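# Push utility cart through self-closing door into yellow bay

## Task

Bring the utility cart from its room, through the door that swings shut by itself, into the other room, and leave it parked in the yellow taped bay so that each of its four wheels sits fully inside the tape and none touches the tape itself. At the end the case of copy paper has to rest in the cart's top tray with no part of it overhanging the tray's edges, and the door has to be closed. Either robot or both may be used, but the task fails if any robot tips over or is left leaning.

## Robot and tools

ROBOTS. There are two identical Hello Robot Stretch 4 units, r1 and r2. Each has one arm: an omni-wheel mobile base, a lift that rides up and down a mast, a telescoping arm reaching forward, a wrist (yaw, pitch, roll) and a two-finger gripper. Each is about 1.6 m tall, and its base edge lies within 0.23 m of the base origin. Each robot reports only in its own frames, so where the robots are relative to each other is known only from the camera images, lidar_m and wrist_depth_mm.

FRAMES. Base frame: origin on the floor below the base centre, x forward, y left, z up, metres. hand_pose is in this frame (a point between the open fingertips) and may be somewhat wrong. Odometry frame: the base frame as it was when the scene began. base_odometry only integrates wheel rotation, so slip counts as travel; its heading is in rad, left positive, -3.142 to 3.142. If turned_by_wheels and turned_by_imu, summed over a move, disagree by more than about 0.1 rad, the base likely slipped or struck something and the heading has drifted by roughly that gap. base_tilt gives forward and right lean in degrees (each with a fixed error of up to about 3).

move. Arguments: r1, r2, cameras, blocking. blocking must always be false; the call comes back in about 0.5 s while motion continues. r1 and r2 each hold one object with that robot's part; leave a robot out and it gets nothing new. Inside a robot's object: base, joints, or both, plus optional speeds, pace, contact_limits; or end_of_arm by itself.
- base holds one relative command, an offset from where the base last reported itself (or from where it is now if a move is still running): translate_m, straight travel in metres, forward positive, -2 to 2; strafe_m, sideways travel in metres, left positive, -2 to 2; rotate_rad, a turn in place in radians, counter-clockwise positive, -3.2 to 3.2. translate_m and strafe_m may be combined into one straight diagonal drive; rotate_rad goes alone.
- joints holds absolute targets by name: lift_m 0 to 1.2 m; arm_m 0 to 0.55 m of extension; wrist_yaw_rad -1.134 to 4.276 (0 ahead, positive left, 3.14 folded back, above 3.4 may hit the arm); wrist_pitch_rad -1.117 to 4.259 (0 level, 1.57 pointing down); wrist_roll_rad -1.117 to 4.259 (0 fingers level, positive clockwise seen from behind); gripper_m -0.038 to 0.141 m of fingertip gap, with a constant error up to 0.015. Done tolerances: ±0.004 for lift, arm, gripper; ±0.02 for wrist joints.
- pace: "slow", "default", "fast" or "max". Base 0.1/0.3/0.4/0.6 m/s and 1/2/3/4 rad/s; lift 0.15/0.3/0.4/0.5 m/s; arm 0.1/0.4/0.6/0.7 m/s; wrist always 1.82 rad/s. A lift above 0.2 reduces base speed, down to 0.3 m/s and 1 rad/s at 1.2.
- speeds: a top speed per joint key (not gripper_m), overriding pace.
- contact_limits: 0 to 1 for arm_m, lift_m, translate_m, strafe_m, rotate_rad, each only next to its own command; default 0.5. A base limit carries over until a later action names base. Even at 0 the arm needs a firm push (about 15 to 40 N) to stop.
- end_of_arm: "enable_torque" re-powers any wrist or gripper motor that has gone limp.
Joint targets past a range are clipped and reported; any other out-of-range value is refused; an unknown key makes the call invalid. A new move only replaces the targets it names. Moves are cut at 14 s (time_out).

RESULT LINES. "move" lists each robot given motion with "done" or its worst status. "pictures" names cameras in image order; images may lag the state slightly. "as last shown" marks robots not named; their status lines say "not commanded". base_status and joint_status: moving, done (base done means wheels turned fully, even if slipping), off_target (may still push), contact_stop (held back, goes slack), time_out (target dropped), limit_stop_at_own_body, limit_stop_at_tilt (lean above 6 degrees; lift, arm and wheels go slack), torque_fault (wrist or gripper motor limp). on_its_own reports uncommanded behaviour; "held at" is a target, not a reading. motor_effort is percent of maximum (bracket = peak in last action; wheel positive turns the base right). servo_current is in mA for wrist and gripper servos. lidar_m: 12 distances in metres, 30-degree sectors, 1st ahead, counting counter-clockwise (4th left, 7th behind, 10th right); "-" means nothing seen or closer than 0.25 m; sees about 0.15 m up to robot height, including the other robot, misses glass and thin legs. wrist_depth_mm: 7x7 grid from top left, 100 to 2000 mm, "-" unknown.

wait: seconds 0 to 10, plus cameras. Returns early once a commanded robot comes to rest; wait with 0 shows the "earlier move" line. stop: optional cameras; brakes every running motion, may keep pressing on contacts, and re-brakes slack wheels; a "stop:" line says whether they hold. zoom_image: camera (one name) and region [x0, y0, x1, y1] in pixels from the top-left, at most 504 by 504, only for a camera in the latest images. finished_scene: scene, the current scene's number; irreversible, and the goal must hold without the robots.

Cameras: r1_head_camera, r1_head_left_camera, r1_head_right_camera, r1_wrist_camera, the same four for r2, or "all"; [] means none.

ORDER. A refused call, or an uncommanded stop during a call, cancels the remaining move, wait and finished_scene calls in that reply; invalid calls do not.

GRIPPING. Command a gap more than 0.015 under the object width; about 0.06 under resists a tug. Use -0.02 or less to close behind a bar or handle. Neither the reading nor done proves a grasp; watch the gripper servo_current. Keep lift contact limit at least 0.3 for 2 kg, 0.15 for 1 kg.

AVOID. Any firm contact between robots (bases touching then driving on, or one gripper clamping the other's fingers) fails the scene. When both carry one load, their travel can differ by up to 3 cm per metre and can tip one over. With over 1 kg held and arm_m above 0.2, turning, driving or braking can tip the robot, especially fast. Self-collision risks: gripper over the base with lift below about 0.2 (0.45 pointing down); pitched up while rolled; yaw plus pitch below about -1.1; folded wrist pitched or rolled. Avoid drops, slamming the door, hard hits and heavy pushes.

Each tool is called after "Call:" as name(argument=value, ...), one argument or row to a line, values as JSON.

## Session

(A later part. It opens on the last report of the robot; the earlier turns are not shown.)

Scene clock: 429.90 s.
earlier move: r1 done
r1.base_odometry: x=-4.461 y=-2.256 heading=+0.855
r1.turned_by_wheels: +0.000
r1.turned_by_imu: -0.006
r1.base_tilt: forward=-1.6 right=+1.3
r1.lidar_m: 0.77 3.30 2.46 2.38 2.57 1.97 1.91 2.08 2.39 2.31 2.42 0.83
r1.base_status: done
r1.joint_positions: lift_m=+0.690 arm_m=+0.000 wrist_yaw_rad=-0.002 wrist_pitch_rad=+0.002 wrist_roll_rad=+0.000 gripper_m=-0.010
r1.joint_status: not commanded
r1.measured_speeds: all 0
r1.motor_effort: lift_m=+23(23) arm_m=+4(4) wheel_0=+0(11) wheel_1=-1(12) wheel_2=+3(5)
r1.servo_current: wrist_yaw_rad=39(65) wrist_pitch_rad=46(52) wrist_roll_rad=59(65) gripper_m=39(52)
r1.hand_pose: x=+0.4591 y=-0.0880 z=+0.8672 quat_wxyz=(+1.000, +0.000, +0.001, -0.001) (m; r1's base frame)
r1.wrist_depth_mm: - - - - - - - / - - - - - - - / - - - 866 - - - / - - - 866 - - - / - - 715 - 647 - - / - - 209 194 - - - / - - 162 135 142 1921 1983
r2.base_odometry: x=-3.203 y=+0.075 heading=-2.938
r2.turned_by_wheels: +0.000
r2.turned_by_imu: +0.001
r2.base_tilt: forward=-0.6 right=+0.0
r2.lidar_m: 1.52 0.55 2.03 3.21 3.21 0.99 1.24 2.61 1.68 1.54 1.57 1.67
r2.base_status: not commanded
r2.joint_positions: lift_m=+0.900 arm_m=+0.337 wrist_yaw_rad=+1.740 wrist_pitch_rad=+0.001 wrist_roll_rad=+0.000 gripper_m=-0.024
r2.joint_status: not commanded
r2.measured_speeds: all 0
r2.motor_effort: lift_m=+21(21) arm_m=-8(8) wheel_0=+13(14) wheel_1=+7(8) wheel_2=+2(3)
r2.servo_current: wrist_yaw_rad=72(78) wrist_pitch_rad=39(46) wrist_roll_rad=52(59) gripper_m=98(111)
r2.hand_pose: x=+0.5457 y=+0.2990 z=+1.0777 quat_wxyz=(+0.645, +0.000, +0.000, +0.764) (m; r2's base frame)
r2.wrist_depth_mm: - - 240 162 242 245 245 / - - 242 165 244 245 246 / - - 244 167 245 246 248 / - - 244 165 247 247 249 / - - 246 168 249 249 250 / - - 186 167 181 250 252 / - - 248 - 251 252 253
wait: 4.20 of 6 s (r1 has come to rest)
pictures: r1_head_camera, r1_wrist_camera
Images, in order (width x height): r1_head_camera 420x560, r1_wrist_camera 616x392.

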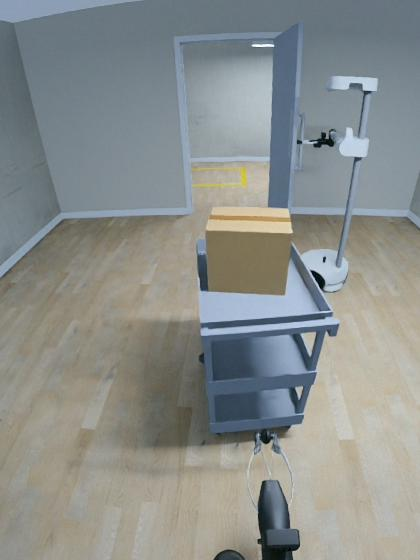

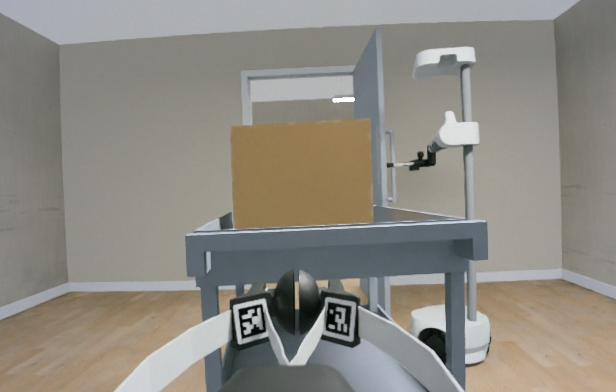

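Call:
move(
  blocking=false,
  r1={"base":{"translate_m":0.3,"strafe_m":-0.05}},
  cameras=[],
)

Call:
wait(
  seconds=4,
  cameras=["r1_wrist_camera"],
)

Call:
move(
  blocking=false,
  r1={"base":{"translate_m":0.6},"pace":"slow"},
  cameras=[],
)

Call:
wait(
  seconds=9,
  cameras=["r1_head_camera","r1_wrist_camera"],
)

Scene clock: 442.43 s.
move: r1 moving
r1.base_odometry: x=-4.436 y=-2.236 heading=+0.855
r1.turned_by_wheels: +0.000
r1.turned_by_imu: +0.000
r1.base_tilt: forward=-1.6 right=+1.3
r1.lidar_m: 0.74 3.31 2.51 2.37 2.54 1.99 1.95 2.10 2.37 2.31 2.43 0.79
r1.base_status: translate_m moving; strafe_m moving
r1.joint_positions: lift_m=+0.690 arm_m=+0.000 wrist_yaw_rad=-0.002 wrist_pitch_rad=+0.002 wrist_roll_rad=+0.000 gripper_m=-0.010
r1.joint_status: not commanded
r1.measured_speeds: translate_m=+0.121 strafe_m=-0.020 rotate_rad=+0.005 lift_m=+0.000 arm_m=+0.000 wrist_yaw_rad=+0.000 wrist_pitch_rad=+0.000 wrist_roll_rad=+0.000
r1.motor_effort: lift_m=+23(23) arm_m=+4(4) wheel_0=+8(9) wheel_1=+3(5) wheel_2=-7(9)
r1.servo_current: wrist_yaw_rad=46(65) wrist_pitch_rad=46(46) wrist_roll_rad=52(65) gripper_m=46(46)
r1.hand_pose: x=+0.4591 y=-0.0880 z=+0.8672 quat_wxyz=(+1.000, +0.000, +0.001, -0.001) (m; r1's base frame)
r1.wrist_depth_mm: - - - - - - - / - - - - - - - / - - - 820 - - - / - - - 831 - - - / - - - 597 - - - / - - 190 194 - - - / - - 163 135 142 1921 1921
r2: as last shown
r2.turned_by_imu: +0.000
r2.lidar_m: 1.51 0.56 2.02 3.19 3.23 0.94 1.21 2.58 1.71 1.55 1.58 1.67
r2.motor_effort: lift_m=+21(21) arm_m=-7(8) wheel_0=+13(14) wheel_1=+7(7) wheel_2=+2(3)
r2.servo_current: wrist_yaw_rad=59(72) wrist_pitch_rad=46(46) wrist_roll_rad=46(59) gripper_m=104(104)
r2.wrist_depth_mm: - - 242 162 243 244 245 / - - 243 166 244 246 245 / - - 243 167 245 246 247 / - - 245 165 247 247 248 / - - 247 168 248 249 249 / - - 186 167 181 250 251 / - - 249 - 251 252 252
pictures: none
No camera images: "cameras" was empty.

Scene clock: 444.43 s.
earlier move: r1 done
r1.base_odometry: x=-4.226 y=-2.063 heading=+0.855
r1.turned_by_wheels: +0.000
r1.turned_by_imu: +0.000
r1.base_tilt: forward=-1.6 right=+1.3
r1.lidar_m: 0.48 3.37 2.54 2.43 2.55 2.26 2.22 2.37 2.32 2.26 2.35 0.54
r1.base_status: done
r1.joint_positions: lift_m=+0.690 arm_m=+0.000 wrist_yaw_rad=-0.002 wrist_pitch_rad=+0.002 wrist_roll_rad=+0.000 gripper_m=-0.010
r1.joint_status: not commanded
r1.measured_speeds: all 0
r1.motor_effort: lift_m=+23(23) arm_m=+4(4) wheel_0=+2(10) wheel_1=+2(6) wheel_2=+0(10)
r1.servo_current: wrist_yaw_rad=39(72) wrist_pitch_rad=46(52) wrist_roll_rad=59(65) gripper_m=33(52)
r1.hand_pose: x=+0.4591 y=-0.0880 z=+0.8672 quat_wxyz=(+1.000, +0.000, +0.001, -0.001) (m; r1's base frame)
r1.wrist_depth_mm: - - - - - - - / - - - - - - - / - - 569 549 - - - / - - 569 549 - - - / - 580 569 554 - - - / - - 185 195 170 - - / 320 324 180 151 153 364 1921
r2.base_odometry: x=-3.203 y=+0.075 heading=-2.938
r2.turned_by_wheels: +0.000
r2.turned_by_imu: +0.000
r2.base_tilt: forward=-0.7 right=+0.0
r2.lidar_m: 1.50 0.56 2.01 3.19 3.24 0.99 1.19 2.62 1.70 1.54 1.55 1.67
r2.base_status: not commanded
r2.joint_positions: lift_m=+0.900 arm_m=+0.337 wrist_yaw_rad=+1.740 wrist_pitch_rad=+0.001 wrist_roll_rad=+0.000 gripper_m=-0.024
r2.joint_status: not commanded
r2.measured_speeds: all 0
r2.motor_effort: lift_m=+20(21) arm_m=-8(8) wheel_0=+13(14) wheel_1=+7(7) wheel_2=+2(3)
r2.servo_current: wrist_yaw_rad=72(78) wrist_pitch_rad=46(46) wrist_roll_rad=52(59) gripper_m=98(111)
r2.hand_pose: x=+0.5457 y=+0.2990 z=+1.0777 quat_wxyz=(+0.645, +0.000, +0.000, +0.764) (m; r2's base frame)
r2.wrist_depth_mm: - - 241 162 243 244 245 / - - 242 165 244 244 246 / - - 243 167 245 247 248 / - - 245 165 246 247 249 / - - 247 168 248 249 249 / - - 186 167 182 251 251 / - - 248 - 249 252 253
wait: 2.00 of 4 s (r1 has come to rest)
pictures: r1_wrist_camera
Images, in order (width x height): r1_wrist_camera 616x392.

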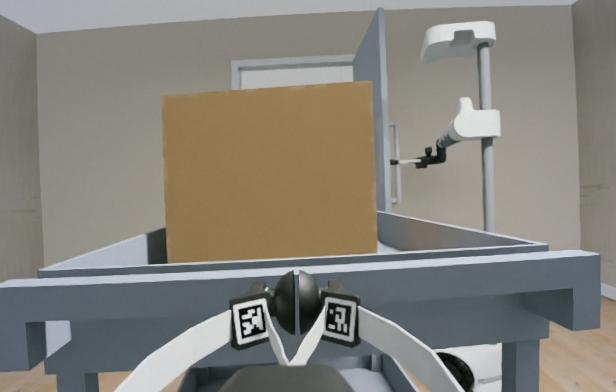

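Scene clock: 444.93 s.
move: r1 moving
r1.base_odometry: x=-4.218 y=-2.053 heading=+0.855
r1.turned_by_wheels: +0.000
r1.turned_by_imu: +0.000
r1.base_tilt: forward=-1.6 right=+1.3
r1.lidar_m: 0.46 3.36 2.53 2.44 2.58 2.31 2.22 2.37 2.33 2.26 2.40 0.53
r1.base_status: translate_m moving
r1.joint_positions: lift_m=+0.690 arm_m=+0.000 wrist_yaw_rad=-0.002 wrist_pitch_rad=+0.002 wrist_roll_rad=+0.000 gripper_m=-0.010
r1.joint_status: not commanded
r1.measured_speeds: translate_m=+0.049 strafe_m=+0.000 rotate_rad=+0.000 lift_m=+0.000 arm_m=+0.000 wrist_yaw_rad=+0.000 wrist_pitch_rad=+0.000 wrist_roll_rad=+0.000
r1.motor_effort: lift_m=+23(23) arm_m=+4(4) wheel_0=+3(6) wheel_1=+6(6) wheel_2=-6(6)
r1.servo_current: wrist_yaw_rad=33(65) wrist_pitch_rad=39(46) wrist_roll_rad=52(59) gripper_m=46(46)
r1.hand_pose: x=+0.4591 y=-0.0880 z=+0.8672 quat_wxyz=(+1.000, +0.000, +0.001, -0.001) (m; r1's base frame)
r1.wrist_depth_mm: - - - - - - - / - - - 544 - - - / - - 559 539 - - - / - - 559 544 - - - / - 580 559 539 - - - / - - 184 194 170 - - / 298 310 181 181 152 353 1808
r2: as last shown
r2.base_tilt: forward=-0.7 right=+0.1
r2.lidar_m: 1.52 0.55 2.02 3.19 3.22 0.99 1.20 2.60 1.71 1.54 1.58 1.67
r2.motor_effort: lift_m=+21(21) arm_m=-8(8) wheel_0=+13(14) wheel_1=+7(7) wheel_2=+2(3)
r2.servo_current: wrist_yaw_rad=59(72) wrist_pitch_rad=39(46) wrist_roll_rad=46(59) gripper_m=98(111)
r2.wrist_depth_mm: - - 241 162 243 244 245 / - - 242 165 243 245 246 / - - 243 167 245 246 247 / - - 245 165 247 248 248 / - - 245 168 248 249 251 / - - 186 167 181 250 251 / - - 248 - 250 252 252
pictures: none
No camera images: "cameras" was empty.

Scene clock: 451.70 s.
earlier move: r1 done
r1.base_odometry: x=-3.833 y=-1.610 heading=+0.855
r1.turned_by_wheels: +0.000
r1.turned_by_imu: +0.000
r1.base_tilt: forward=-1.6 right=+1.3
r1.lidar_m: 0.50 3.10 2.50 2.42 2.57 2.89 2.81 2.97 2.37 2.29 2.42 0.43
r1.base_status: done
r1.joint_positions: lift_m=+0.690 arm_m=+0.000 wrist_yaw_rad=-0.003 wrist_pitch_rad=+0.002 wrist_roll_rad=+0.000 gripper_m=-0.010
r1.joint_status: not commanded
r1.measured_speeds: all 0
r1.motor_effort: lift_m=+23(23) arm_m=+4(5) wheel_0=+5(10) wheel_1=+2(8) wheel_2=-3(18)
r1.servo_current: wrist_yaw_rad=39(72) wrist_pitch_rad=39(52) wrist_roll_rad=59(72) gripper_m=46(52)
r1.hand_pose: x=+0.4590 y=-0.0882 z=+0.8672 quat_wxyz=(+1.000, +0.000, +0.001, -0.001) (m; r1's base frame)
r1.wrist_depth_mm: - - - - - - - / - - - - 500 430 1008 / - - - 580 500 436 1060 / - - - 597 500 439 1078 / - - - 580 500 430 517 / - 330 184 193 179 - - / - 1983 171 153 152 244 -
r2.base_odometry: x=-3.203 y=+0.075 heading=-2.938
r2.turned_by_wheels: +0.000
r2.turned_by_imu: +0.001
r2.base_tilt: forward=-0.7 right=+0.1
r2.lidar_m: 1.51 0.52 1.98 3.20 0.57 0.48 0.47 2.65 1.71 1.52 1.57 1.68
r2.base_status: not commanded
r2.joint_positions: lift_m=+0.900 arm_m=+0.337 wrist_yaw_rad=+1.740 wrist_pitch_rad=+0.001 wrist_roll_rad=+0.000 gripper_m=-0.024
r2.joint_status: not commanded
r2.measured_speeds: all 0
r2.motor_effort: lift_m=+21(21) arm_m=-8(8) wheel_0=+13(14) wheel_1=+7(8) wheel_2=+2(3)
r2.servo_current: wrist_yaw_rad=59(78) wrist_pitch_rad=39(52) wrist_roll_rad=52(65) gripper_m=104(111)
r2.hand_pose: x=+0.5457 y=+0.2990 z=+1.0777 quat_wxyz=(+0.645, +0.000, +0.000, +0.764) (m; r2's base frame)
r2.wrist_depth_mm: - - 241 163 243 244 245 / - - 241 165 244 246 245 / - - 243 167 246 247 247 / - - 244 165 246 248 249 / - - 246 168 249 249 250 / - - 186 167 181 250 252 / - - 247 - 251 252 252
wait: 6.77 of 9 s (r1 has come to rest)
pictures: r1_head_camera, r1_wrist_camera
Images, in order (width x height): r1_head_camera 420x560, r1_wrist_camera 616x392.

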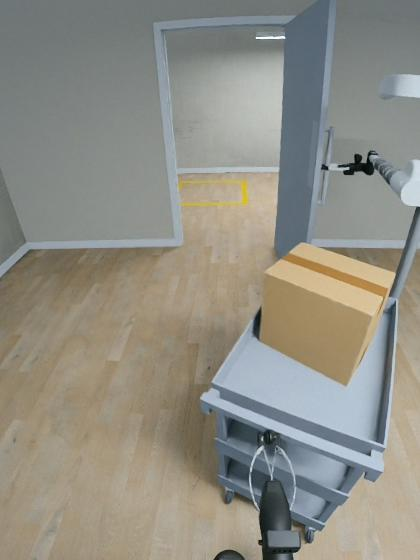

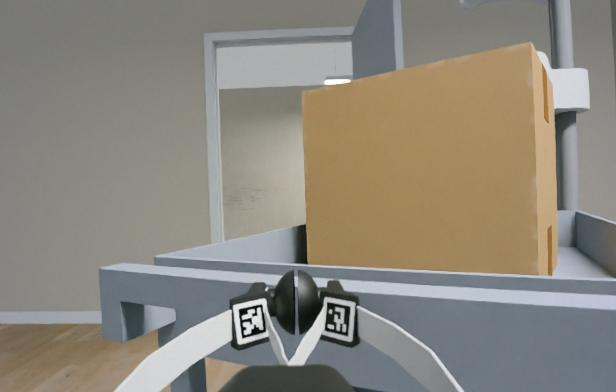

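Call:
move(
  blocking=false,
  r1={"base":{"translate_m":-0.12,"strafe_m":-0.09},"joints":{"wrist_roll_rad":1.5708,"gripper_m":0.12}},
  cameras=[],
)

Call:
wait(
  seconds=2.5,
  cameras=["r1_wrist_camera","r1_head_camera"],
)

Call:
wait(
  seconds=1.5,
  cameras=["r1_wrist_camera","r1_head_left_camera"],
)

Scene clock: 480.93 s.
move: r1 moving
r1.base_odometry: x=-3.835 y=-1.644 heading=+0.856
r1.turned_by_wheels: +0.000
r1.turned_by_imu: +0.000
r1.base_tilt: forward=-1.6 right=+1.3
r1.lidar_m: 0.52 3.13 2.53 2.46 2.58 2.88 2.78 2.97 2.36 2.27 2.38 0.46
r1.base_status: translate_m moving; strafe_m moving
r1.joint_positions: lift_m=+0.690 arm_m=+0.000 wrist_yaw_rad=-0.002 wrist_pitch_rad=+0.002 wrist_roll_rad=+0.582 gripper_m=+0.012
r1.joint_status: wrist_roll_rad moving; gripper_m moving
r1.measured_speeds: translate_m=-0.106 strafe_m=-0.081 rotate_rad=-0.006 lift_m=+0.000 arm_m=+0.000 wrist_yaw_rad=+0.000 wrist_pitch_rad=+0.000 wrist_roll_rad=+1.820
r1.motor_effort: lift_m=+23(23) arm_m=+4(5) wheel_0=+6(7) wheel_1=-8(9) wheel_2=+7(8)
r1.servo_current: wrist_yaw_rad=33(72) wrist_pitch_rad=39(46) wrist_roll_rad=72(124) gripper_m=59(72)
r1.hand_pose: x=+0.4590 y=-0.0881 z=+0.8672 quat_wxyz=(+0.958, +0.287, +0.001, -0.001) (m; r1's base frame)
r1.wrist_depth_mm: - - - - 439 535 - / - - - 530 459 436 1060 / - - - 554 484 436 525 / - - - 585 512 258 - / - - - 585 - 256 246 / - - 191 205 185 274 - / - - 182 151 160 - -
r2: as last shown
r2.turned_by_imu: +0.000
r2.base_tilt: forward=-0.6 right=+0.1
r2.lidar_m: 1.53 0.56 2.01 3.17 0.56 0.50 0.48 2.57 1.70 1.54 1.58 1.68
r2.motor_effort: lift_m=+21(21) arm_m=-8(8) wheel_0=+13(14) wheel_1=+7(7) wheel_2=+2(2)
r2.servo_current: wrist_yaw_rad=59(65) wrist_pitch_rad=46(46) wrist_roll_rad=52(59) gripper_m=104(104)
r2.wrist_depth_mm: - - 241 163 242 245 244 / - - 242 165 244 245 246 / - - 244 166 246 247 246 / - - 245 165 247 247 249 / - - 246 168 248 249 250 / - - 186 167 181 250 251 / - - 248 - 250 251 253
pictures: none
No camera images: "cameras" was empty.

Scene clock: 482.53 s.
earlier move: r1 done
r1.base_odometry: x=-3.843 y=-1.759 heading=+0.856
r1.turned_by_wheels: +0.000
r1.turned_by_imu: -0.001
r1.base_tilt: forward=-1.6 right=+1.3
r1.lidar_m: 0.52 3.23 2.61 2.51 2.62 2.79 2.71 2.87 2.28 2.19 2.32 0.51
r1.base_status: done
r1.joint_positions: lift_m=+0.690 arm_m=+0.000 wrist_yaw_rad=-0.002 wrist_pitch_rad=+0.002 wrist_roll_rad=+1.569 gripper_m=+0.120
r1.joint_status: all done
r1.measured_speeds: all 0
r1.motor_effort: lift_m=+23(23) arm_m=+4(5) wheel_0=+1(8) wheel_1=+0(11) wheel_2=+0(9)
r1.servo_current: wrist_yaw_rad=46(72) wrist_pitch_rad=46(46) wrist_roll_rad=39(124) gripper_m=39(98)
r1.hand_pose: x=+0.4590 y=-0.0881 z=+0.8672 quat_wxyz=(+0.708, +0.706, +0.000, -0.002) (m; r1's base frame)
r1.wrist_depth_mm: - - 1182 - 1205 1118 1098 / - - 627 256 312 314 - / - - 539 530 334 - - / - - 597 569 362 - - / - - 661 634 917 - - / - - - - 194 196 - / - - - 144 - 1808 -
r2.base_odometry: x=-3.203 y=+0.075 heading=-2.938
r2.turned_by_wheels: +0.000
r2.turned_by_imu: +0.000
r2.base_tilt: forward=-0.7 right=+0.0
r2.lidar_m: 1.49 0.56 2.04 3.20 0.56 0.48 0.48 2.58 1.70 1.55 1.57 1.68
r2.base_status: not commanded
r2.joint_positions: lift_m=+0.900 arm_m=+0.337 wrist_yaw_rad=+1.740 wrist_pitch_rad=+0.001 wrist_roll_rad=+0.000 gripper_m=-0.024
r2.joint_status: not commanded
r2.measured_speeds: all 0
r2.motor_effort: lift_m=+21(21) arm_m=-7(8) wheel_0=+13(14) wheel_1=+7(7) wheel_2=+2(3)
r2.servo_current: wrist_yaw_rad=59(72) wrist_pitch_rad=39(46) wrist_roll_rad=39(59) gripper_m=104(111)
r2.hand_pose: x=+0.5457 y=+0.2990 z=+1.0777 quat_wxyz=(+0.645, +0.000, +0.000, +0.764) (m; r2's base frame)
r2.wrist_depth_mm: - - 242 162 243 244 244 / - - 242 165 244 245 246 / - - 244 167 245 245 247 / - - 244 165 247 249 248 / - - 247 168 248 248 250 / - - 186 167 181 250 252 / - - 247 - 250 251 251
wait: 1.60 of 2.5 s (r1 has come to rest)
pictures: r1_head_camera, r1_wrist_camera
Images, in order (width x height): r1_head_camera 420x560, r1_wrist_camera 616x392.

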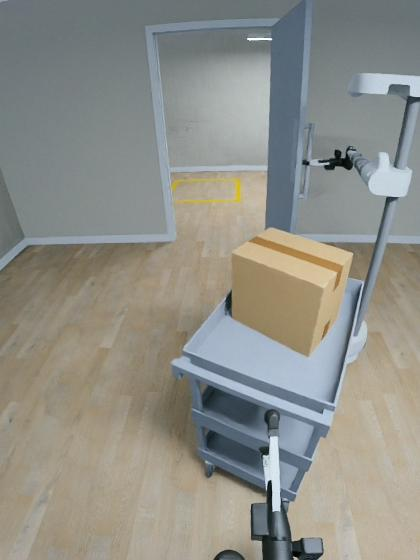

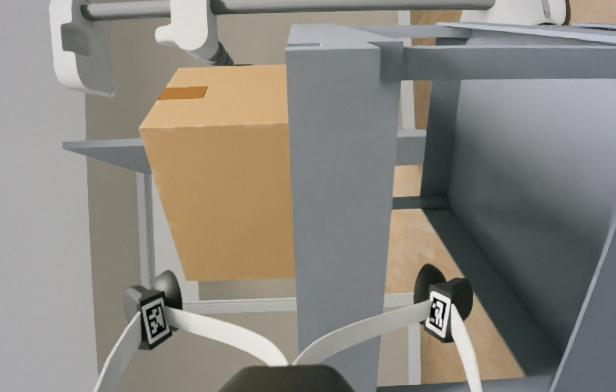

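Scene clock: 484.03 s.
r1.base_odometry: x=-3.843 y=-1.759 heading=+0.856
r1.turned_by_wheels: +0.000
r1.turned_by_imu: +0.000
r1.base_tilt: forward=-1.6 right=+1.3
r1.lidar_m: 0.52 3.24 2.59 2.53 2.63 2.77 2.71 2.88 2.27 2.20 2.33 0.51
r1.base_status: done
r1.joint_positions: lift_m=+0.690 arm_m=+0.000 wrist_yaw_rad=-0.002 wrist_pitch_rad=+0.002 wrist_roll_rad=+1.569 gripper_m=+0.120
r1.joint_status: all done
r1.measured_speeds: all 0
r1.motor_effort: lift_m=+23(23) arm_m=+4(5) wheel_0=+2(8) wheel_1=+0(11) wheel_2=+0(9)
r1.servo_current: wrist_yaw_rad=52(72) wrist_pitch_rad=46(46) wrist_roll_rad=46(124) gripper_m=39(98)
r1.hand_pose: x=+0.4590 y=-0.0881 z=+0.8672 quat_wxyz=(+0.708, +0.706, +0.000, -0.002) (m; r1's base frame)
r1.wrist_depth_mm: - - 1160 - 1205 1160 1118 / - - 634 256 310 314 - / - - 539 525 336 - - / - - 585 569 362 - - / - - 668 634 931 - - / - - - - 194 197 - / - - - 145 - 1756 -
r2.base_odometry: x=-3.203 y=+0.075 heading=-2.938
r2.turned_by_wheels: +0.000
r2.turned_by_imu: +0.000
r2.base_tilt: forward=-0.6 right=+0.0
r2.lidar_m: 1.50 0.55 2.02 3.20 0.56 0.49 0.48 2.61 1.70 1.56 1.55 1.69
r2.base_status: not commanded
r2.joint_positions: lift_m=+0.900 arm_m=+0.337 wrist_yaw_rad=+1.740 wrist_pitch_rad=+0.001 wrist_roll_rad=+0.000 gripper_m=-0.024
r2.joint_status: not commanded
r2.measured_speeds: all 0
r2.motor_effort: lift_m=+21(21) arm_m=-8(8) wheel_0=+13(14) wheel_1=+7(7) wheel_2=+2(3)
r2.servo_current: wrist_yaw_rad=59(72) wrist_pitch_rad=46(46) wrist_roll_rad=46(59) gripper_m=98(111)
r2.hand_pose: x=+0.5457 y=+0.2990 z=+1.0777 quat_wxyz=(+0.645, +0.000, +0.000, +0.764) (m; r2's base frame)
r2.wrist_depth_mm: - - 240 163 243 244 244 / - - 242 165 244 245 245 / - - 243 167 246 246 248 / - - 244 165 247 247 248 / - - 245 168 248 248 249 / - - 186 167 181 250 251 / - - 248 - 251 252 251
wait: 1.50 s; at rest by 0.27 s
pictures: r1_head_left_camera, r1_wrist_camera
Images, in order (width x height): r1_head_left_camera 420x672, r1_wrist_camera 616x392.

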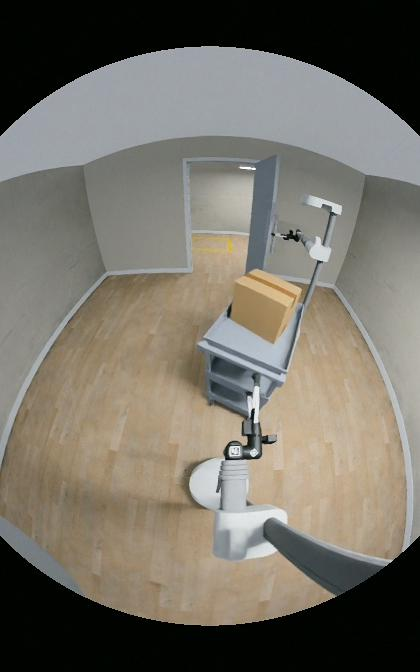

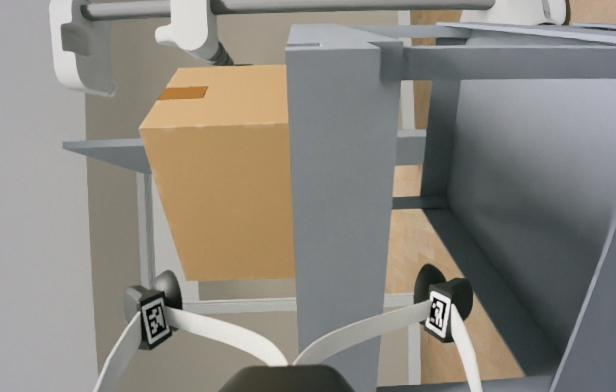

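Call:
move(
  blocking=false,
  r1={"base":{"translate_m":0.045},"joints":{"lift_m":0.661},"pace":"slow"},
  cameras=[],
)

Call:
wait(
  seconds=2,
  cameras=["r1_wrist_camera","r1_head_camera"],
)

Scene clock: 493.33 s.
move: r1 moving
r1.base_odometry: x=-3.835 y=-1.750 heading=+0.856
r1.turned_by_wheels: +0.000
r1.turned_by_imu: +0.000
r1.base_tilt: forward=-1.6 right=+1.3
r1.lidar_m: 0.51 3.24 2.61 2.52 2.63 2.80 2.72 2.89 2.28 2.19 2.30 0.49
r1.base_status: translate_m moving
r1.joint_positions: lift_m=+0.668 arm_m=+0.000 wrist_yaw_rad=-0.002 wrist_pitch_rad=+0.002 wrist_roll_rad=+1.569 gripper_m=+0.120
r1.joint_status: lift_m moving
r1.measured_speeds: translate_m=+0.048 strafe_m=+0.000 rotate_rad=+0.000 lift_m=-0.055 arm_m=+0.000 wrist_yaw_rad=+0.000 wrist_pitch_rad=+0.000 wrist_roll_rad=+0.000
r1.motor_effort: lift_m=+11(23) arm_m=+4(4) wheel_0=+4(6) wheel_1=+3(5) wheel_2=-4(7)
r1.servo_current: wrist_yaw_rad=52(72) wrist_pitch_rad=39(46) wrist_roll_rad=46(52) gripper_m=46(46)
r1.hand_pose: x=+0.4590 y=-0.0881 z=+0.8458 quat_wxyz=(+0.708, +0.706, +0.000, -0.002) (m; r1's base frame)
r1.wrist_depth_mm: - - 1229 1182 1182 1138 1078 / - - 615 - 304 303 - / - 530 521 255 325 - - / - - 580 273 960 - - / - - 654 294 - - - / - - - 327 195 196 - / - - - 144 - 1808 -
r2: as last shown
r2.base_tilt: forward=-0.7 right=+0.0
r2.lidar_m: 1.52 0.53 2.03 3.18 0.58 0.49 0.48 2.61 1.72 1.55 1.57 1.66
r2.motor_effort: lift_m=+21(21) arm_m=-8(8) wheel_0=+14(14) wheel_1=+7(8) wheel_2=+2(2)
r2.servo_current: wrist_yaw_rad=65(72) wrist_pitch_rad=46(46) wrist_roll_rad=46(59) gripper_m=111(111)
r2.wrist_depth_mm: - - 241 163 241 244 246 / - - 243 166 243 245 247 / - - 243 167 245 246 248 / - - 245 165 247 248 248 / - - 247 168 248 250 250 / - - 186 167 181 250 251 / - - 248 - 251 252 253
pictures: none
No camera images: "cameras" was empty.

Scene clock: 494.47 s.
earlier move: r1 done
r1.base_odometry: x=-3.814 y=-1.725 heading=+0.856
r1.turned_by_wheels: +0.000
r1.turned_by_imu: +0.000
r1.base_tilt: forward=-1.6 right=+1.3
r1.lidar_m: 0.49 3.20 2.60 2.52 2.64 2.80 2.75 2.94 2.27 2.21 2.33 0.47
r1.base_status: done
r1.joint_positions: lift_m=+0.661 arm_m=+0.000 wrist_yaw_rad=-0.002 wrist_pitch_rad=+0.002 wrist_roll_rad=+1.569 gripper_m=+0.120
r1.joint_status: all done
r1.measured_speeds: all 0
r1.motor_effort: lift_m=+12(23) arm_m=+4(4) wheel_0=+3(8) wheel_1=+3(6) wheel_2=-1(7)
r1.servo_current: wrist_yaw_rad=46(72) wrist_pitch_rad=39(46) wrist_roll_rad=46(65) gripper_m=46(52)
r1.hand_pose: x=+0.4590 y=-0.0881 z=+0.8391 quat_wxyz=(+0.708, +0.706, +0.000, -0.002) (m; r1's base frame)
r1.wrist_depth_mm: - - 1182 203 264 267 266 / - 640 530 - - - - / - 488 496 - 296 - - / - 569 544 247 960 - - / - - 603 322 - - - / - - - 282 198 196 - / - - - 144 - 1921 -
r2.base_odometry: x=-3.203 y=+0.075 heading=-2.938
r2.turned_by_wheels: +0.000
r2.turned_by_imu: +0.000
r2.base_tilt: forward=-0.7 right=+0.1
r2.lidar_m: 1.51 0.56 2.02 3.19 0.59 0.47 0.49 2.59 1.68 1.55 1.57 1.65
r2.base_status: not commanded
r2.joint_positions: lift_m=+0.900 arm_m=+0.337 wrist_yaw_rad=+1.740 wrist_pitch_rad=+0.001 wrist_roll_rad=+0.000 gripper_m=-0.024
r2.joint_status: not commanded
r2.measured_speeds: all 0
r2.motor_effort: lift_m=+21(21) arm_m=-8(8) wheel_0=+13(14) wheel_1=+7(8) wheel_2=+2(3)
r2.servo_current: wrist_yaw_rad=52(78) wrist_pitch_rad=33(52) wrist_roll_rad=52(59) gripper_m=104(111)
r2.hand_pose: x=+0.5457 y=+0.2990 z=+1.0777 quat_wxyz=(+0.645, +0.000, +0.000, +0.764) (m; r2's base frame)
r2.wrist_depth_mm: - - 241 162 243 244 244 / - - 243 165 244 245 246 / - - 244 167 245 247 248 / - - 244 165 246 248 249 / - - 246 168 248 249 250 / - - 186 167 182 251 251 / - - 248 - 251 251 253
wait: 1.13 of 2 s (r1 has come to rest)
pictures: r1_head_camera, r1_wrist_camera
Images, in order (width x height): r1_head_camera 420x560, r1_wrist_camera 616x392.

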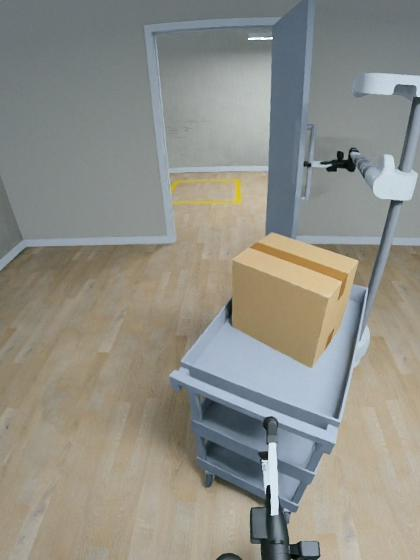

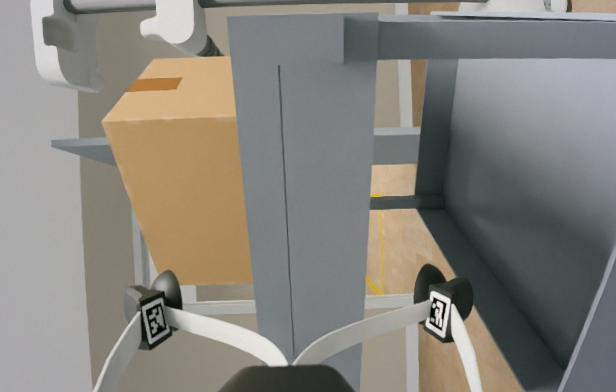

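Call:
move(
  blocking=false,
  r1={"base":{"translate_m":0.03},"joints":{"lift_m":0.64},"pace":"slow","contact_limits":{"translate_m":0.2}},
  cameras=[],
)

Call:
wait(
  seconds=1.5,
  cameras=["r1_wrist_camera"],
)

Call:
move(
  blocking=false,
  r1={"joints":{"gripper_m":0.01}},
  cameras=[],
)

Call:
wait(
  seconds=2,
  cameras=["r1_wrist_camera","r1_head_camera"],
)

Scene clock: 507.87 s.
move: r1 moving
r1.base_odometry: x=-3.806 y=-1.716 heading=+0.856
r1.turned_by_wheels: +0.000
r1.turned_by_imu: +0.000
r1.base_tilt: forward=-1.6 right=+1.3
r1.lidar_m: 0.47 3.17 2.59 2.51 2.63 2.83 2.76 2.92 2.27 2.20 2.33 0.45
r1.base_status: translate_m moving
r1.joint_positions: lift_m=+0.643 arm_m=+0.000 wrist_yaw_rad=-0.002 wrist_pitch_rad=+0.002 wrist_roll_rad=+1.569 gripper_m=+0.120
r1.joint_status: lift_m moving
r1.measured_speeds: translate_m=+0.049 strafe_m=+0.000 rotate_rad=+0.000 lift_m=-0.032 arm_m=+0.000 wrist_yaw_rad=+0.000 wrist_pitch_rad=+0.000 wrist_roll_rad=+0.000
r1.motor_effort: lift_m=+13(13) arm_m=+4(4) wheel_0=+5(6) wheel_1=+4(6) wheel_2=-5(6)
r1.servo_current: wrist_yaw_rad=46(72) wrist_pitch_rad=39(46) wrist_roll_rad=52(65) gripper_m=46(52)
r1.contact_limits: translate_m 0.2
r1.hand_pose: x=+0.4590 y=-0.0881 z=+0.8202 quat_wxyz=(+0.708, +0.706, +0.000, -0.002) (m; r1's base frame)
r1.wrist_depth_mm: - - 194 246 255 256 256 / - 549 258 260 - - - / - 477 220 278 - - - / - 544 512 297 - - - / - - 574 319 - - - / - - 256 345 211 196 - / - - - 144 - - -
r2: as last shown
r2.base_tilt: forward=-0.6 right=+0.0
r2.lidar_m: 1.51 0.54 2.03 3.17 0.58 0.48 0.46 2.62 1.70 1.52 1.55 1.69
r2.servo_current: wrist_yaw_rad=59(72) wrist_pitch_rad=39(46) wrist_roll_rad=46(59) gripper_m=104(104)
r2.wrist_depth_mm: - - 241 163 242 244 245 / - - 242 165 244 244 246 / - - 244 167 245 246 247 / - - 246 165 247 248 248 / - - 246 168 248 249 250 / - - 186 167 182 251 250 / - - 248 - 250 251 253
pictures: none
No camera images: "cameras" was empty.

Scene clock: 508.73 s.
earlier move: r1 done
r1.base_odometry: x=-3.794 y=-1.703 heading=+0.856
r1.turned_by_wheels: +0.000
r1.turned_by_imu: +0.000
r1.base_tilt: forward=-1.6 right=+1.3
r1.lidar_m: 0.48 3.16 2.58 2.51 2.63 2.83 2.78 2.93 2.29 2.21 2.30 0.45
r1.base_status: done
r1.joint_positions: lift_m=+0.640 arm_m=+0.000 wrist_yaw_rad=-0.002 wrist_pitch_rad=+0.002 wrist_roll_rad=+1.569 gripper_m=+0.120
r1.joint_status: all done
r1.measured_speeds: all 0
r1.motor_effort: lift_m=+12(13) arm_m=+4(5) wheel_0=+3(6) wheel_1=+4(6) wheel_2=-1(6)
r1.servo_current: wrist_yaw_rad=39(72) wrist_pitch_rad=46(46) wrist_roll_rad=65(65) gripper_m=46(52)
r1.contact_limits: translate_m 0.2
r1.hand_pose: x=+0.4590 y=-0.0881 z=+0.8181 quat_wxyz=(+0.708, +0.706, +0.000, -0.002) (m; r1's base frame)
r1.wrist_depth_mm: - - 176 232 237 238 238 / - 512 189 243 - - - / - 459 251 259 - - - / - 517 220 278 - - - / - 609 559 298 - - - / - 621 211 317 211 196 - / - - - 145 - - -
r2.base_odometry: x=-3.203 y=+0.075 heading=-2.938
r2.turned_by_wheels: +0.000
r2.turned_by_imu: +0.000
r2.base_tilt: forward=-0.7 right=+0.0
r2.lidar_m: 1.51 0.54 2.02 3.17 0.56 0.48 0.48 2.63 1.70 1.54 1.57 1.65
r2.base_status: not commanded
r2.joint_positions: lift_m=+0.900 arm_m=+0.337 wrist_yaw_rad=+1.740 wrist_pitch_rad=+0.001 wrist_roll_rad=+0.000 gripper_m=-0.024
r2.joint_status: not commanded
r2.measured_speeds: all 0
r2.motor_effort: lift_m=+21(21) arm_m=-8(8) wheel_0=+13(14) wheel_1=+7(8) wheel_2=+2(3)
r2.servo_current: wrist_yaw_rad=65(72) wrist_pitch_rad=46(46) wrist_roll_rad=46(59) gripper_m=98(111)
r2.hand_pose: x=+0.5457 y=+0.2990 z=+1.0777 quat_wxyz=(+0.645, +0.000, +0.000, +0.764) (m; r2's base frame)
r2.wrist_depth_mm: - - 241 162 243 243 244 / - - 243 165 243 244 245 / - - 243 167 245 247 248 / - - 246 165 247 248 248 / - - 245 169 249 250 249 / - - 186 167 182 251 251 / - - 248 - 250 251 250
wait: 0.87 of 1.5 s (r1 has come to rest)
pictures: r1_wrist_camera
Images, in order (width x height): r1_wrist_camera 616x392.

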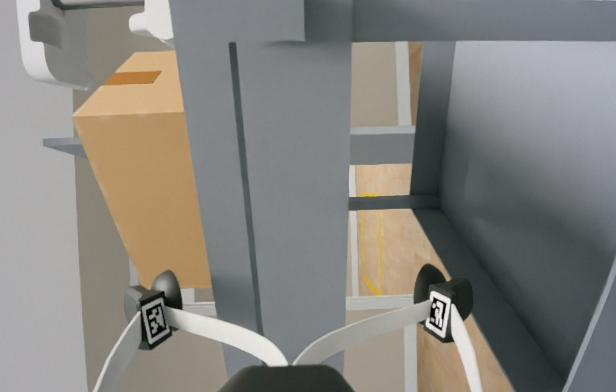

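Scene clock: 509.23 s.
move: r1 moving
r1.base_odometry: x=-3.794 y=-1.703 heading=+0.856
r1.turned_by_wheels: +0.000
r1.turned_by_imu: +0.000
r1.base_tilt: forward=-1.6 right=+1.3
r1.lidar_m: 0.49 3.17 2.57 2.51 2.64 2.84 2.77 2.94 2.26 2.21 2.30 0.44
r1.base_status: not commanded
r1.joint_positions: lift_m=+0.640 arm_m=+0.000 wrist_yaw_rad=-0.002 wrist_pitch_rad=+0.002 wrist_roll_rad=+1.569 gripper_m=+0.106
r1.joint_status: gripper_m moving
r1.measured_speeds: all 0
r1.motor_effort: lift_m=+12(12) arm_m=+4(4) wheel_0=+3(3) wheel_1=+3(4) wheel_2=-1(2)
r1.servo_current: wrist_yaw_rad=39(65) wrist_pitch_rad=46(46) wrist_roll_rad=46(65) gripper_m=85(85)
r1.contact_limits: translate_m 0.2
r1.hand_pose: x=+0.4590 y=-0.0881 z=+0.8181 quat_wxyz=(+0.708, +0.706, +0.000, -0.002) (m; r1's base frame)
r1.wrist_depth_mm: - - 176 232 236 238 238 / - 512 189 244 - - - / - 466 251 258 - - - / - 521 220 278 - - - / - 609 262 298 - - - / - - 211 317 198 - - / - - - 142 - 1756 -
r2: as last shown
r2.lidar_m: 1.51 0.54 2.02 3.20 0.57 0.48 0.48 2.61 1.71 1.54 1.56 1.67
r2.motor_effort: lift_m=+21(21) arm_m=-8(8) wheel_0=+13(14) wheel_1=+7(7) wheel_2=+2(2)
r2.servo_current: wrist_yaw_rad=72(72) wrist_pitch_rad=39(46) wrist_roll_rad=39(52) gripper_m=104(111)
r2.wrist_depth_mm: - - 241 163 243 245 245 / - - 243 165 244 246 246 / - - 243 167 246 246 247 / - - 245 165 246 247 249 / - - 246 168 248 249 250 / - - 185 167 181 250 251 / - - 249 - 251 252 251
pictures: none
No camera images: "cameras" was empty.

Scene clock: 510.70 s.
earlier move: r1 done
r1.base_odometry: x=-3.794 y=-1.703 heading=+0.856
r1.turned_by_wheels: +0.000
r1.turned_by_imu: +0.000
r1.base_tilt: forward=-1.6 right=+1.3
r1.lidar_m: 0.47 3.20 2.59 2.51 2.65 2.86 2.76 2.95 2.29 2.20 2.34 0.43
r1.base_status: not commanded
r1.joint_positions: lift_m=+0.640 arm_m=+0.000 wrist_yaw_rad=-0.002 wrist_pitch_rad=+0.000 wrist_roll_rad=+1.569 gripper_m=+0.010
r1.joint_status: all done
r1.measured_speeds: all 0
r1.motor_effort: lift_m=+14(15) arm_m=+4(4) wheel_0=+1(4) wheel_1=+3(4) wheel_2=+1(2)
r1.servo_current: wrist_yaw_rad=13(72) wrist_pitch_rad=39(52) wrist_roll_rad=39(65) gripper_m=46(156)
r1.contact_limits: translate_m 0.2
r1.hand_pose: x=+0.4591 y=-0.0880 z=+0.8185 quat_wxyz=(+0.708, +0.706, -0.001, -0.001) (m; r1's base frame)
r1.wrist_depth_mm: - - 227 229 - 233 - / - 477 187 243 - - - / - 466 253 258 - - - / - 539 216 278 - - - / - 621 559 300 - - - / - - 190 204 187 1921 - / - - 180 152 171 500 -
r2.base_odometry: x=-3.203 y=+0.075 heading=-2.938
r2.turned_by_wheels: +0.000
r2.turned_by_imu: +0.000
r2.base_tilt: forward=-0.7 right=+0.1
r2.lidar_m: 1.52 0.53 2.02 3.19 0.59 0.50 0.48 2.60 1.71 1.55 1.57 1.64
r2.base_status: not commanded
r2.joint_positions: lift_m=+0.900 arm_m=+0.337 wrist_yaw_rad=+1.740 wrist_pitch_rad=+0.001 wrist_roll_rad=+0.000 gripper_m=-0.024
r2.joint_status: not commanded
r2.measured_speeds: all 0
r2.motor_effort: lift_m=+21(21) arm_m=-8(8) wheel_0=+14(14) wheel_1=+7(7) wheel_2=+2(2)
r2.servo_current: wrist_yaw_rad=65(72) wrist_pitch_rad=39(46) wrist_roll_rad=39(65) gripper_m=98(111)
r2.hand_pose: x=+0.5457 y=+0.2990 z=+1.0777 quat_wxyz=(+0.645, +0.000, +0.000, +0.764) (m; r2's base frame)
r2.wrist_depth_mm: - - 240 163 243 243 246 / - - 242 166 244 246 245 / - - 243 167 244 247 247 / - - 244 165 246 247 248 / - - 245 168 248 250 249 / - - 186 167 182 250 251 / - - 249 - 250 252 251
wait: 1.47 of 2 s (r1 has come to rest)
pictures: r1_head_camera, r1_wrist_camera
Images, in order (width x height): r1_head_camera 420x560, r1_wrist_camera 616x392.

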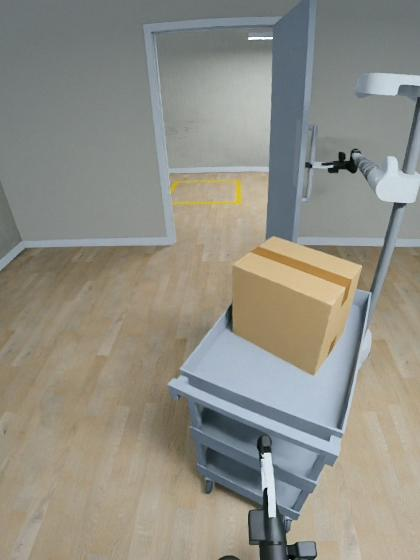

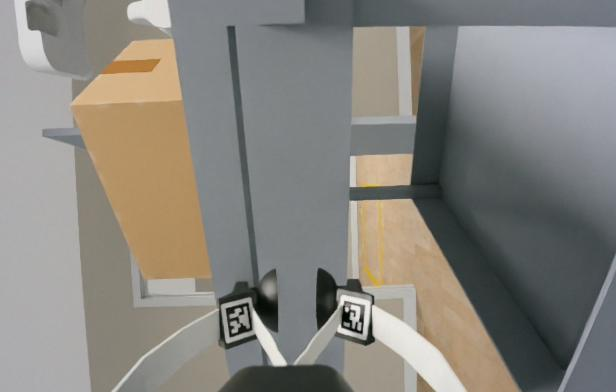

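Call:
move(
  blocking=false,
  r1={"joints":{"gripper_m":0.12}},
  cameras=[],
)

Call:
wait(
  seconds=2,
  cameras=[],
)

Call:
move(
  blocking=false,
  r1={"base":{"translate_m":0.035},"pace":"slow","contact_limits":{"translate_m":0.2}},
  cameras=[],
)

Call:
wait(
  seconds=1.5,
  cameras=["r1_wrist_camera"],
)

Call:
move(
  blocking=false,
  r1={"joints":{"gripper_m":0.0}},
  cameras=[],
)

Call:
wait(
  seconds=2,
  cameras=["r1_wrist_camera","r1_head_camera"],
)

Scene clock: 521.57 s.
move: r1 moving
r1.base_odometry: x=-3.794 y=-1.703 heading=+0.856
r1.turned_by_wheels: +0.000
r1.turned_by_imu: +0.000
r1.base_tilt: forward=-1.6 right=+1.2
r1.lidar_m: 0.50 3.17 2.61 2.52 2.62 2.86 2.77 2.95 2.27 2.19 2.32 0.44
r1.base_status: not commanded
r1.joint_positions: lift_m=+0.640 arm_m=+0.000 wrist_yaw_rad=-0.002 wrist_pitch_rad=+0.001 wrist_roll_rad=+1.569 gripper_m=+0.029
r1.joint_status: gripper_m moving
r1.measured_speeds: translate_m=+0.000 strafe_m=+0.000 rotate_rad=+0.000 lift_m=+0.000 arm_m=+0.000 wrist_yaw_rad=+0.000 wrist_pitch_rad=+0.011 wrist_roll_rad=+0.000
r1.motor_effort: lift_m=+15(15) arm_m=+4(4) wheel_0=+1(2) wheel_1=+3(3) wheel_2=+1(1)
r1.servo_current: wrist_yaw_rad=52(59) wrist_pitch_rad=46(52) wrist_roll_rad=46(52) gripper_m=72(72)
r1.contact_limits: translate_m 0.2
r1.hand_pose: x=+0.4591 y=-0.0880 z=+0.8183 quat_wxyz=(+0.708, +0.706, +0.000, -0.001) (m; r1's base frame)
r1.wrist_depth_mm: - - 227 230 - 233 - / - 477 190 243 - - - / - 466 252 259 - - - / - 525 222 277 - - - / - 627 559 300 - - - / - - 195 - 187 - - / - - 187 147 171 - -
r2: as last shown
r2.base_tilt: forward=-0.7 right=+0.0
r2.lidar_m: 1.53 0.56 2.02 3.21 0.57 0.50 0.49 2.61 1.72 1.55 1.58 1.66
r2.motor_effort: lift_m=+21(21) arm_m=-8(8) wheel_0=+13(14) wheel_1=+7(7) wheel_2=+2(3)
r2.servo_current: wrist_yaw_rad=65(65) wrist_pitch_rad=39(46) wrist_roll_rad=52(52) gripper_m=104(111)
r2.wrist_depth_mm: - - 242 163 243 244 246 / - - 243 165 244 245 245 / - - 244 167 245 246 246 / - - 245 165 247 248 248 / - - 246 168 247 249 249 / - - 186 167 182 250 251 / - - 248 - 250 251 251
pictures: none
No camera images: "cameras" was empty.

Scene clock: 523.03 s.
earlier move: r1 done
r1.base_odometry: x=-3.794 y=-1.703 heading=+0.856
r1.turned_by_wheels: +0.000
r1.turned_by_imu: +0.000
r1.base_tilt: forward=-1.6 right=+1.3
r1.lidar_m: 0.50 3.17 2.57 2.52 2.64 2.85 2.78 2.97 2.28 2.19 2.32 0.44
r1.base_status: not commanded
r1.joint_positions: lift_m=+0.640 arm_m=+0.000 wrist_yaw_rad=-0.002 wrist_pitch_rad=+0.004 wrist_roll_rad=+1.569 gripper_m=+0.120
r1.joint_status: all done
r1.measured_speeds: all 0
r1.motor_effort: lift_m=+14(15) arm_m=+4(4) wheel_0=+1(2) wheel_1=+3(3) wheel_2=+1(1)
r1.servo_current: wrist_yaw_rad=52(65) wrist_pitch_rad=46(52) wrist_roll_rad=39(65) gripper_m=46(98)
r1.contact_limits: translate_m 0.2
r1.hand_pose: x=+0.4591 y=-0.0880 z=+0.8173 quat_wxyz=(+0.708, +0.706, +0.001, -0.002) (m; r1's base frame)
r1.wrist_depth_mm: - - 176 229 236 236 - / - 480 236 243 - - - / - 469 251 260 - - - / - 525 213 279 - - - / - 621 237 300 - - - / - - 195 320 190 - - / - - 277 142 - 1808 -
r2.base_odometry: x=-3.203 y=+0.075 heading=-2.938
r2.turned_by_wheels: +0.000
r2.turned_by_imu: +0.000
r2.base_tilt: forward=-0.7 right=+0.1
r2.lidar_m: 1.52 0.55 2.03 3.20 0.57 0.49 0.48 2.59 1.70 1.54 1.58 1.67
r2.base_status: not commanded
r2.joint_positions: lift_m=+0.900 arm_m=+0.337 wrist_yaw_rad=+1.740 wrist_pitch_rad=+0.001 wrist_roll_rad=+0.000 gripper_m=-0.024
r2.joint_status: not commanded
r2.measured_speeds: all 0
r2.motor_effort: lift_m=+21(21) arm_m=-8(8) wheel_0=+13(14) wheel_1=+7(7) wheel_2=+2(3)
r2.servo_current: wrist_yaw_rad=65(78) wrist_pitch_rad=46(46) wrist_roll_rad=46(59) gripper_m=98(111)
r2.hand_pose: x=+0.5457 y=+0.2990 z=+1.0777 quat_wxyz=(+0.645, +0.000, +0.000, +0.764) (m; r2's base frame)
r2.wrist_depth_mm: - - 240 163 243 243 245 / - - 243 165 244 245 246 / - - 244 166 246 247 247 / - - 244 165 247 249 248 / - - 246 168 248 249 249 / - - 186 167 181 250 251 / - - 248 - 250 251 252
wait: 1.47 of 2 s (r1 has come to rest)
pictures: none
No camera images: "cameras" was empty.

Scene clock: 523.53 s.
move: r1 moving
r1.base_odometry: x=-3.786 y=-1.693 heading=+0.857
r1.turned_by_wheels: +0.000
r1.turned_by_imu: +0.000
r1.base_tilt: forward=-1.6 right=+1.3
r1.lidar_m: 0.49 3.16 2.61 2.51 2.66 2.86 2.78 2.99 2.28 2.21 2.32 0.43
r1.base_status: translate_m moving
r1.joint_positions: lift_m=+0.640 arm_m=+0.000 wrist_yaw_rad=-0.002 wrist_pitch_rad=+0.004 wrist_roll_rad=+1.569 gripper_m=+0.120
r1.joint_status: not commanded
r1.measured_speeds: translate_m=+0.049 strafe_m=+0.000 rotate_rad=+0.002 lift_m=+0.000 arm_m=+0.000 wrist_yaw_rad=+0.000 wrist_pitch_rad=+0.000 wrist_roll_rad=+0.000
r1.motor_effort: lift_m=+14(15) arm_m=+4(4) wheel_0=+7(8) wheel_1=+4(8) wheel_2=-6(9)
r1.servo_current: wrist_yaw_rad=39(65) wrist_pitch_rad=39(46) wrist_roll_rad=46(59) gripper_m=52(52)
r1.contact_limits: translate_m 0.2
r1.hand_pose: x=+0.4591 y=-0.0880 z=+0.8173 quat_wxyz=(+0.708, +0.706, +0.001, -0.002) (m; r1's base frame)
r1.wrist_depth_mm: - - 187 229 232 230 - / - 466 187 241 - - - / - 469 252 257 - - - / - 521 230 274 - - - / - 615 229 294 - - - / - - 195 317 189 - - / - - 291 144 - 134 -
r2: as last shown
r2.base_tilt: forward=-0.7 right=+0.0
r2.lidar_m: 1.50 0.57 2.02 3.20 0.55 0.48 0.49 2.58 1.70 1.55 1.56 1.67
r2.motor_effort: lift_m=+21(21) arm_m=-8(8) wheel_0=+13(14) wheel_1=+7(7) wheel_2=+2(2)
r2.servo_current: wrist_yaw_rad=72(78) wrist_pitch_rad=33(46) wrist_roll_rad=52(59) gripper_m=104(104)
r2.wrist_depth_mm: - - 241 163 242 244 244 / - - 242 165 244 246 246 / - - 244 167 245 247 247 / - - 245 165 246 247 248 / - - 247 169 248 249 250 / - - 186 167 182 250 251 / - - 248 - 251 251 252
pictures: none
No camera images: "cameras" was empty.

Scene clock: 524.50 s.
earlier move: r1 done
r1.base_odometry: x=-3.771 y=-1.677 heading=+0.857
r1.turned_by_wheels: +0.000
r1.turned_by_imu: +0.000
r1.base_tilt: forward=-1.5 right=+1.3
r1.lidar_m: 0.49 3.11 2.61 2.52 2.64 2.88 2.79 3.00 2.28 2.20 2.28 0.42
r1.base_status: done
r1.joint_positions: lift_m=+0.640 arm_m=+0.000 wrist_yaw_rad=-0.002 wrist_pitch_rad=+0.006 wrist_roll_rad=+1.569 gripper_m=+0.120
r1.joint_status: not commanded
r1.measured_speeds: all 0
r1.motor_effort: lift_m=+14(15) arm_m=+4(4) wheel_0=+4(8) wheel_1=+3(8) wheel_2=-4(9)
r1.servo_current: wrist_yaw_rad=59(72) wrist_pitch_rad=46(52) wrist_roll_rad=39(59) gripper_m=39(52)
r1.contact_limits: translate_m 0.2
r1.hand_pose: x=+0.4591 y=-0.0880 z=+0.8169 quat_wxyz=(+0.708, +0.706, +0.001, -0.003) (m; r1's base frame)
r1.wrist_depth_mm: - 1042 169 224 - - - / - 449 232 235 - - - / - 462 244 253 - - - / - 517 208 268 - - - / - 621 559 293 - - - / - - 193 314 188 - - / - - 294 147 - 134 -
r2.base_odometry: x=-3.203 y=+0.075 heading=-2.938
r2.turned_by_wheels: +0.000
r2.turned_by_imu: +0.000
r2.base_tilt: forward=-0.7 right=+0.0
r2.lidar_m: 1.52 0.55 2.04 3.20 0.51 0.45 0.46 2.60 1.72 1.55 1.58 1.67
r2.base_status: not commanded
r2.joint_positions: lift_m=+0.900 arm_m=+0.337 wrist_yaw_rad=+1.740 wrist_pitch_rad=+0.001 wrist_roll_rad=+0.000 gripper_m=-0.024
r2.joint_status: not commanded
r2.measured_speeds: all 0
r2.motor_effort: lift_m=+20(21) arm_m=-8(8) wheel_0=+13(14) wheel_1=+7(7) wheel_2=+2(3)
r2.servo_current: wrist_yaw_rad=59(78) wrist_pitch_rad=46(46) wrist_roll_rad=46(59) gripper_m=104(111)
r2.hand_pose: x=+0.5457 y=+0.2990 z=+1.0777 quat_wxyz=(+0.645, +0.000, +0.000, +0.764) (m; r2's base frame)
r2.wrist_depth_mm: - - 240 163 243 243 244 / - - 242 166 245 245 246 / - - 243 167 246 247 247 / - - 244 164 247 247 249 / - - 246 168 249 249 250 / - - 186 167 181 251 252 / - - 249 - 251 252 252
wait: 0.97 of 1.5 s (r1 has come to rest)
pictures: r1_wrist_camera
Images, in order (width x height): r1_wrist_camera 616x392.

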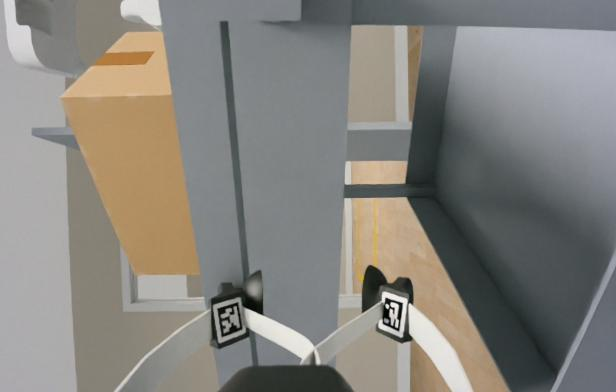

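Scene clock: 525.00 s.
move: r1 moving
r1.base_odometry: x=-3.771 y=-1.677 heading=+0.857
r1.turned_by_wheels: +0.000
r1.turned_by_imu: +0.000
r1.base_tilt: forward=-1.6 right=+1.3
r1.lidar_m: 0.50 3.14 2.57 2.52 2.62 2.88 2.82 2.98 2.27 2.21 2.32 0.42
r1.base_status: not commanded
r1.joint_positions: lift_m=+0.640 arm_m=+0.000 wrist_yaw_rad=-0.002 wrist_pitch_rad=+0.006 wrist_roll_rad=+1.569 gripper_m=+0.106
r1.joint_status: gripper_m moving
r1.measured_speeds: all 0
r1.motor_effort: lift_m=+14(15) arm_m=+4(4) wheel_0=+4(5) wheel_1=+3(3) wheel_2=-4(4)
r1.servo_current: wrist_yaw_rad=46(59) wrist_pitch_rad=46(52) wrist_roll_rad=39(46) gripper_m=85(85)
r1.contact_limits: translate_m 0.2
r1.hand_pose: x=+0.4591 y=-0.0880 z=+0.8169 quat_wxyz=(+0.708, +0.706, +0.001, -0.003) (m; r1's base frame)
r1.wrist_depth_mm: - 1042 169 224 - - - / - 445 231 236 - - - / - 466 244 253 - - - / - 512 208 268 - - - / - 615 559 293 - - - / - - 193 314 188 - - / - - 256 146 - 134 -
r2: as last shown
r2.base_tilt: forward=-0.6 right=+0.0
r2.lidar_m: 1.52 0.54 2.01 3.19 0.55 0.45 0.48 2.58 1.70 1.55 1.57 1.68
r2.motor_effort: lift_m=+21(21) arm_m=-8(8) wheel_0=+14(14) wheel_1=+7(7) wheel_2=+3(3)
r2.servo_current: wrist_yaw_rad=59(72) wrist_pitch_rad=39(46) wrist_roll_rad=59(59) gripper_m=98(111)
r2.wrist_depth_mm: - - 241 163 243 244 245 / - - 242 165 244 245 246 / - - 244 167 246 246 247 / - - 245 165 247 248 250 / - - 246 168 248 250 250 / - - 186 167 181 249 251 / - - 249 - 250 252 252
pictures: none
No camera images: "cameras" was empty.

Scene clock: 526.53 s.
earlier move: r1 done
r1.base_odometry: x=-3.771 y=-1.677 heading=+0.857
r1.turned_by_wheels: +0.000
r1.turned_by_imu: +0.000
r1.base_tilt: forward=-1.6 right=+1.2
r1.lidar_m: 0.48 3.13 2.61 2.51 2.65 2.88 2.79 2.95 2.28 2.20 2.32 0.42
r1.base_status: not commanded
r1.joint_positions: lift_m=+0.640 arm_m=+0.000 wrist_yaw_rad=-0.002 wrist_pitch_rad=+0.006 wrist_roll_rad=+1.569 gripper_m=+0.001
r1.joint_status: all done
r1.measured_speeds: all 0
r1.motor_effort: lift_m=+14(15) arm_m=+4(4) wheel_0=+4(5) wheel_1=+2(3) wheel_2=-4(4)
r1.servo_current: wrist_yaw_rad=52(65) wrist_pitch_rad=46(59) wrist_roll_rad=52(65) gripper_m=46(111)
r1.contact_limits: translate_m 0.2
r1.hand_pose: x=+0.4591 y=-0.0880 z=+0.8169 quat_wxyz=(+0.708, +0.706, +0.001, -0.003) (m; r1's base frame)
r1.wrist_depth_mm: - 1060 168 221 224 - - / - 449 228 236 - - - / - 459 244 252 - - - / - 525 224 267 - - - / - 634 559 289 - - - / - - 191 202 183 1983 - / - - 182 144 146 512 -
r2.base_odometry: x=-3.203 y=+0.075 heading=-2.938
r2.turned_by_wheels: +0.000
r2.turned_by_imu: +0.000
r2.base_tilt: forward=-0.7 right=+0.1
r2.lidar_m: 1.51 0.55 2.00 3.18 0.56 0.48 0.46 2.62 1.70 1.54 1.58 1.68
r2.base_status: not commanded
r2.joint_positions: lift_m=+0.900 arm_m=+0.337 wrist_yaw_rad=+1.740 wrist_pitch_rad=+0.001 wrist_roll_rad=+0.000 gripper_m=-0.024
r2.joint_status: not commanded
r2.measured_speeds: all 0
r2.motor_effort: lift_m=+21(21) arm_m=-8(8) wheel_0=+14(14) wheel_1=+7(7) wheel_2=+2(3)
r2.servo_current: wrist_yaw_rad=59(78) wrist_pitch_rad=39(46) wrist_roll_rad=52(59) gripper_m=98(111)
r2.hand_pose: x=+0.5457 y=+0.2990 z=+1.0777 quat_wxyz=(+0.645, +0.000, +0.000, +0.764) (m; r2's base frame)
r2.wrist_depth_mm: - - 241 163 243 244 246 / - - 242 166 244 246 246 / - - 243 166 246 246 247 / - - 245 165 246 247 248 / - - 246 169 248 249 250 / - - 186 166 181 250 251 / - - 249 - 251 252 251
wait: 1.53 of 2 s (r1 has come to rest)
pictures: r1_head_camera, r1_wrist_camera
Images, in order (width x height): r1_head_camera 420x560, r1_wrist_camera 616x392.

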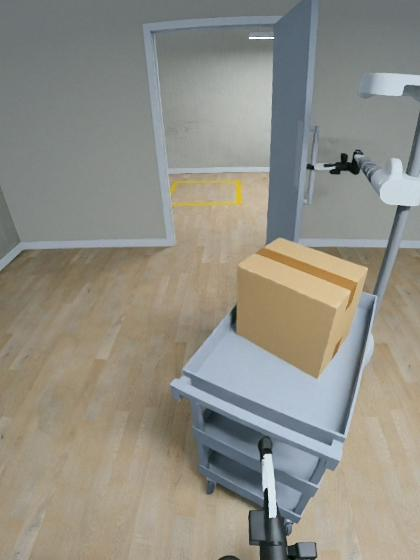

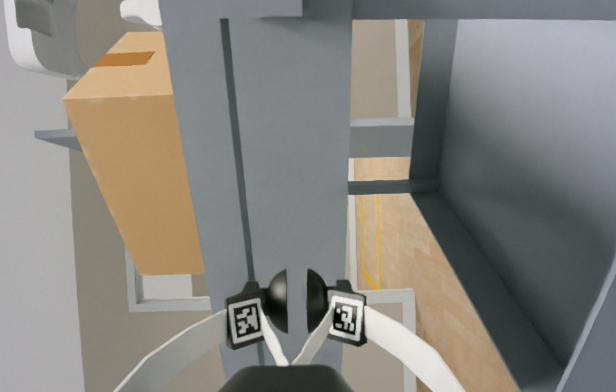

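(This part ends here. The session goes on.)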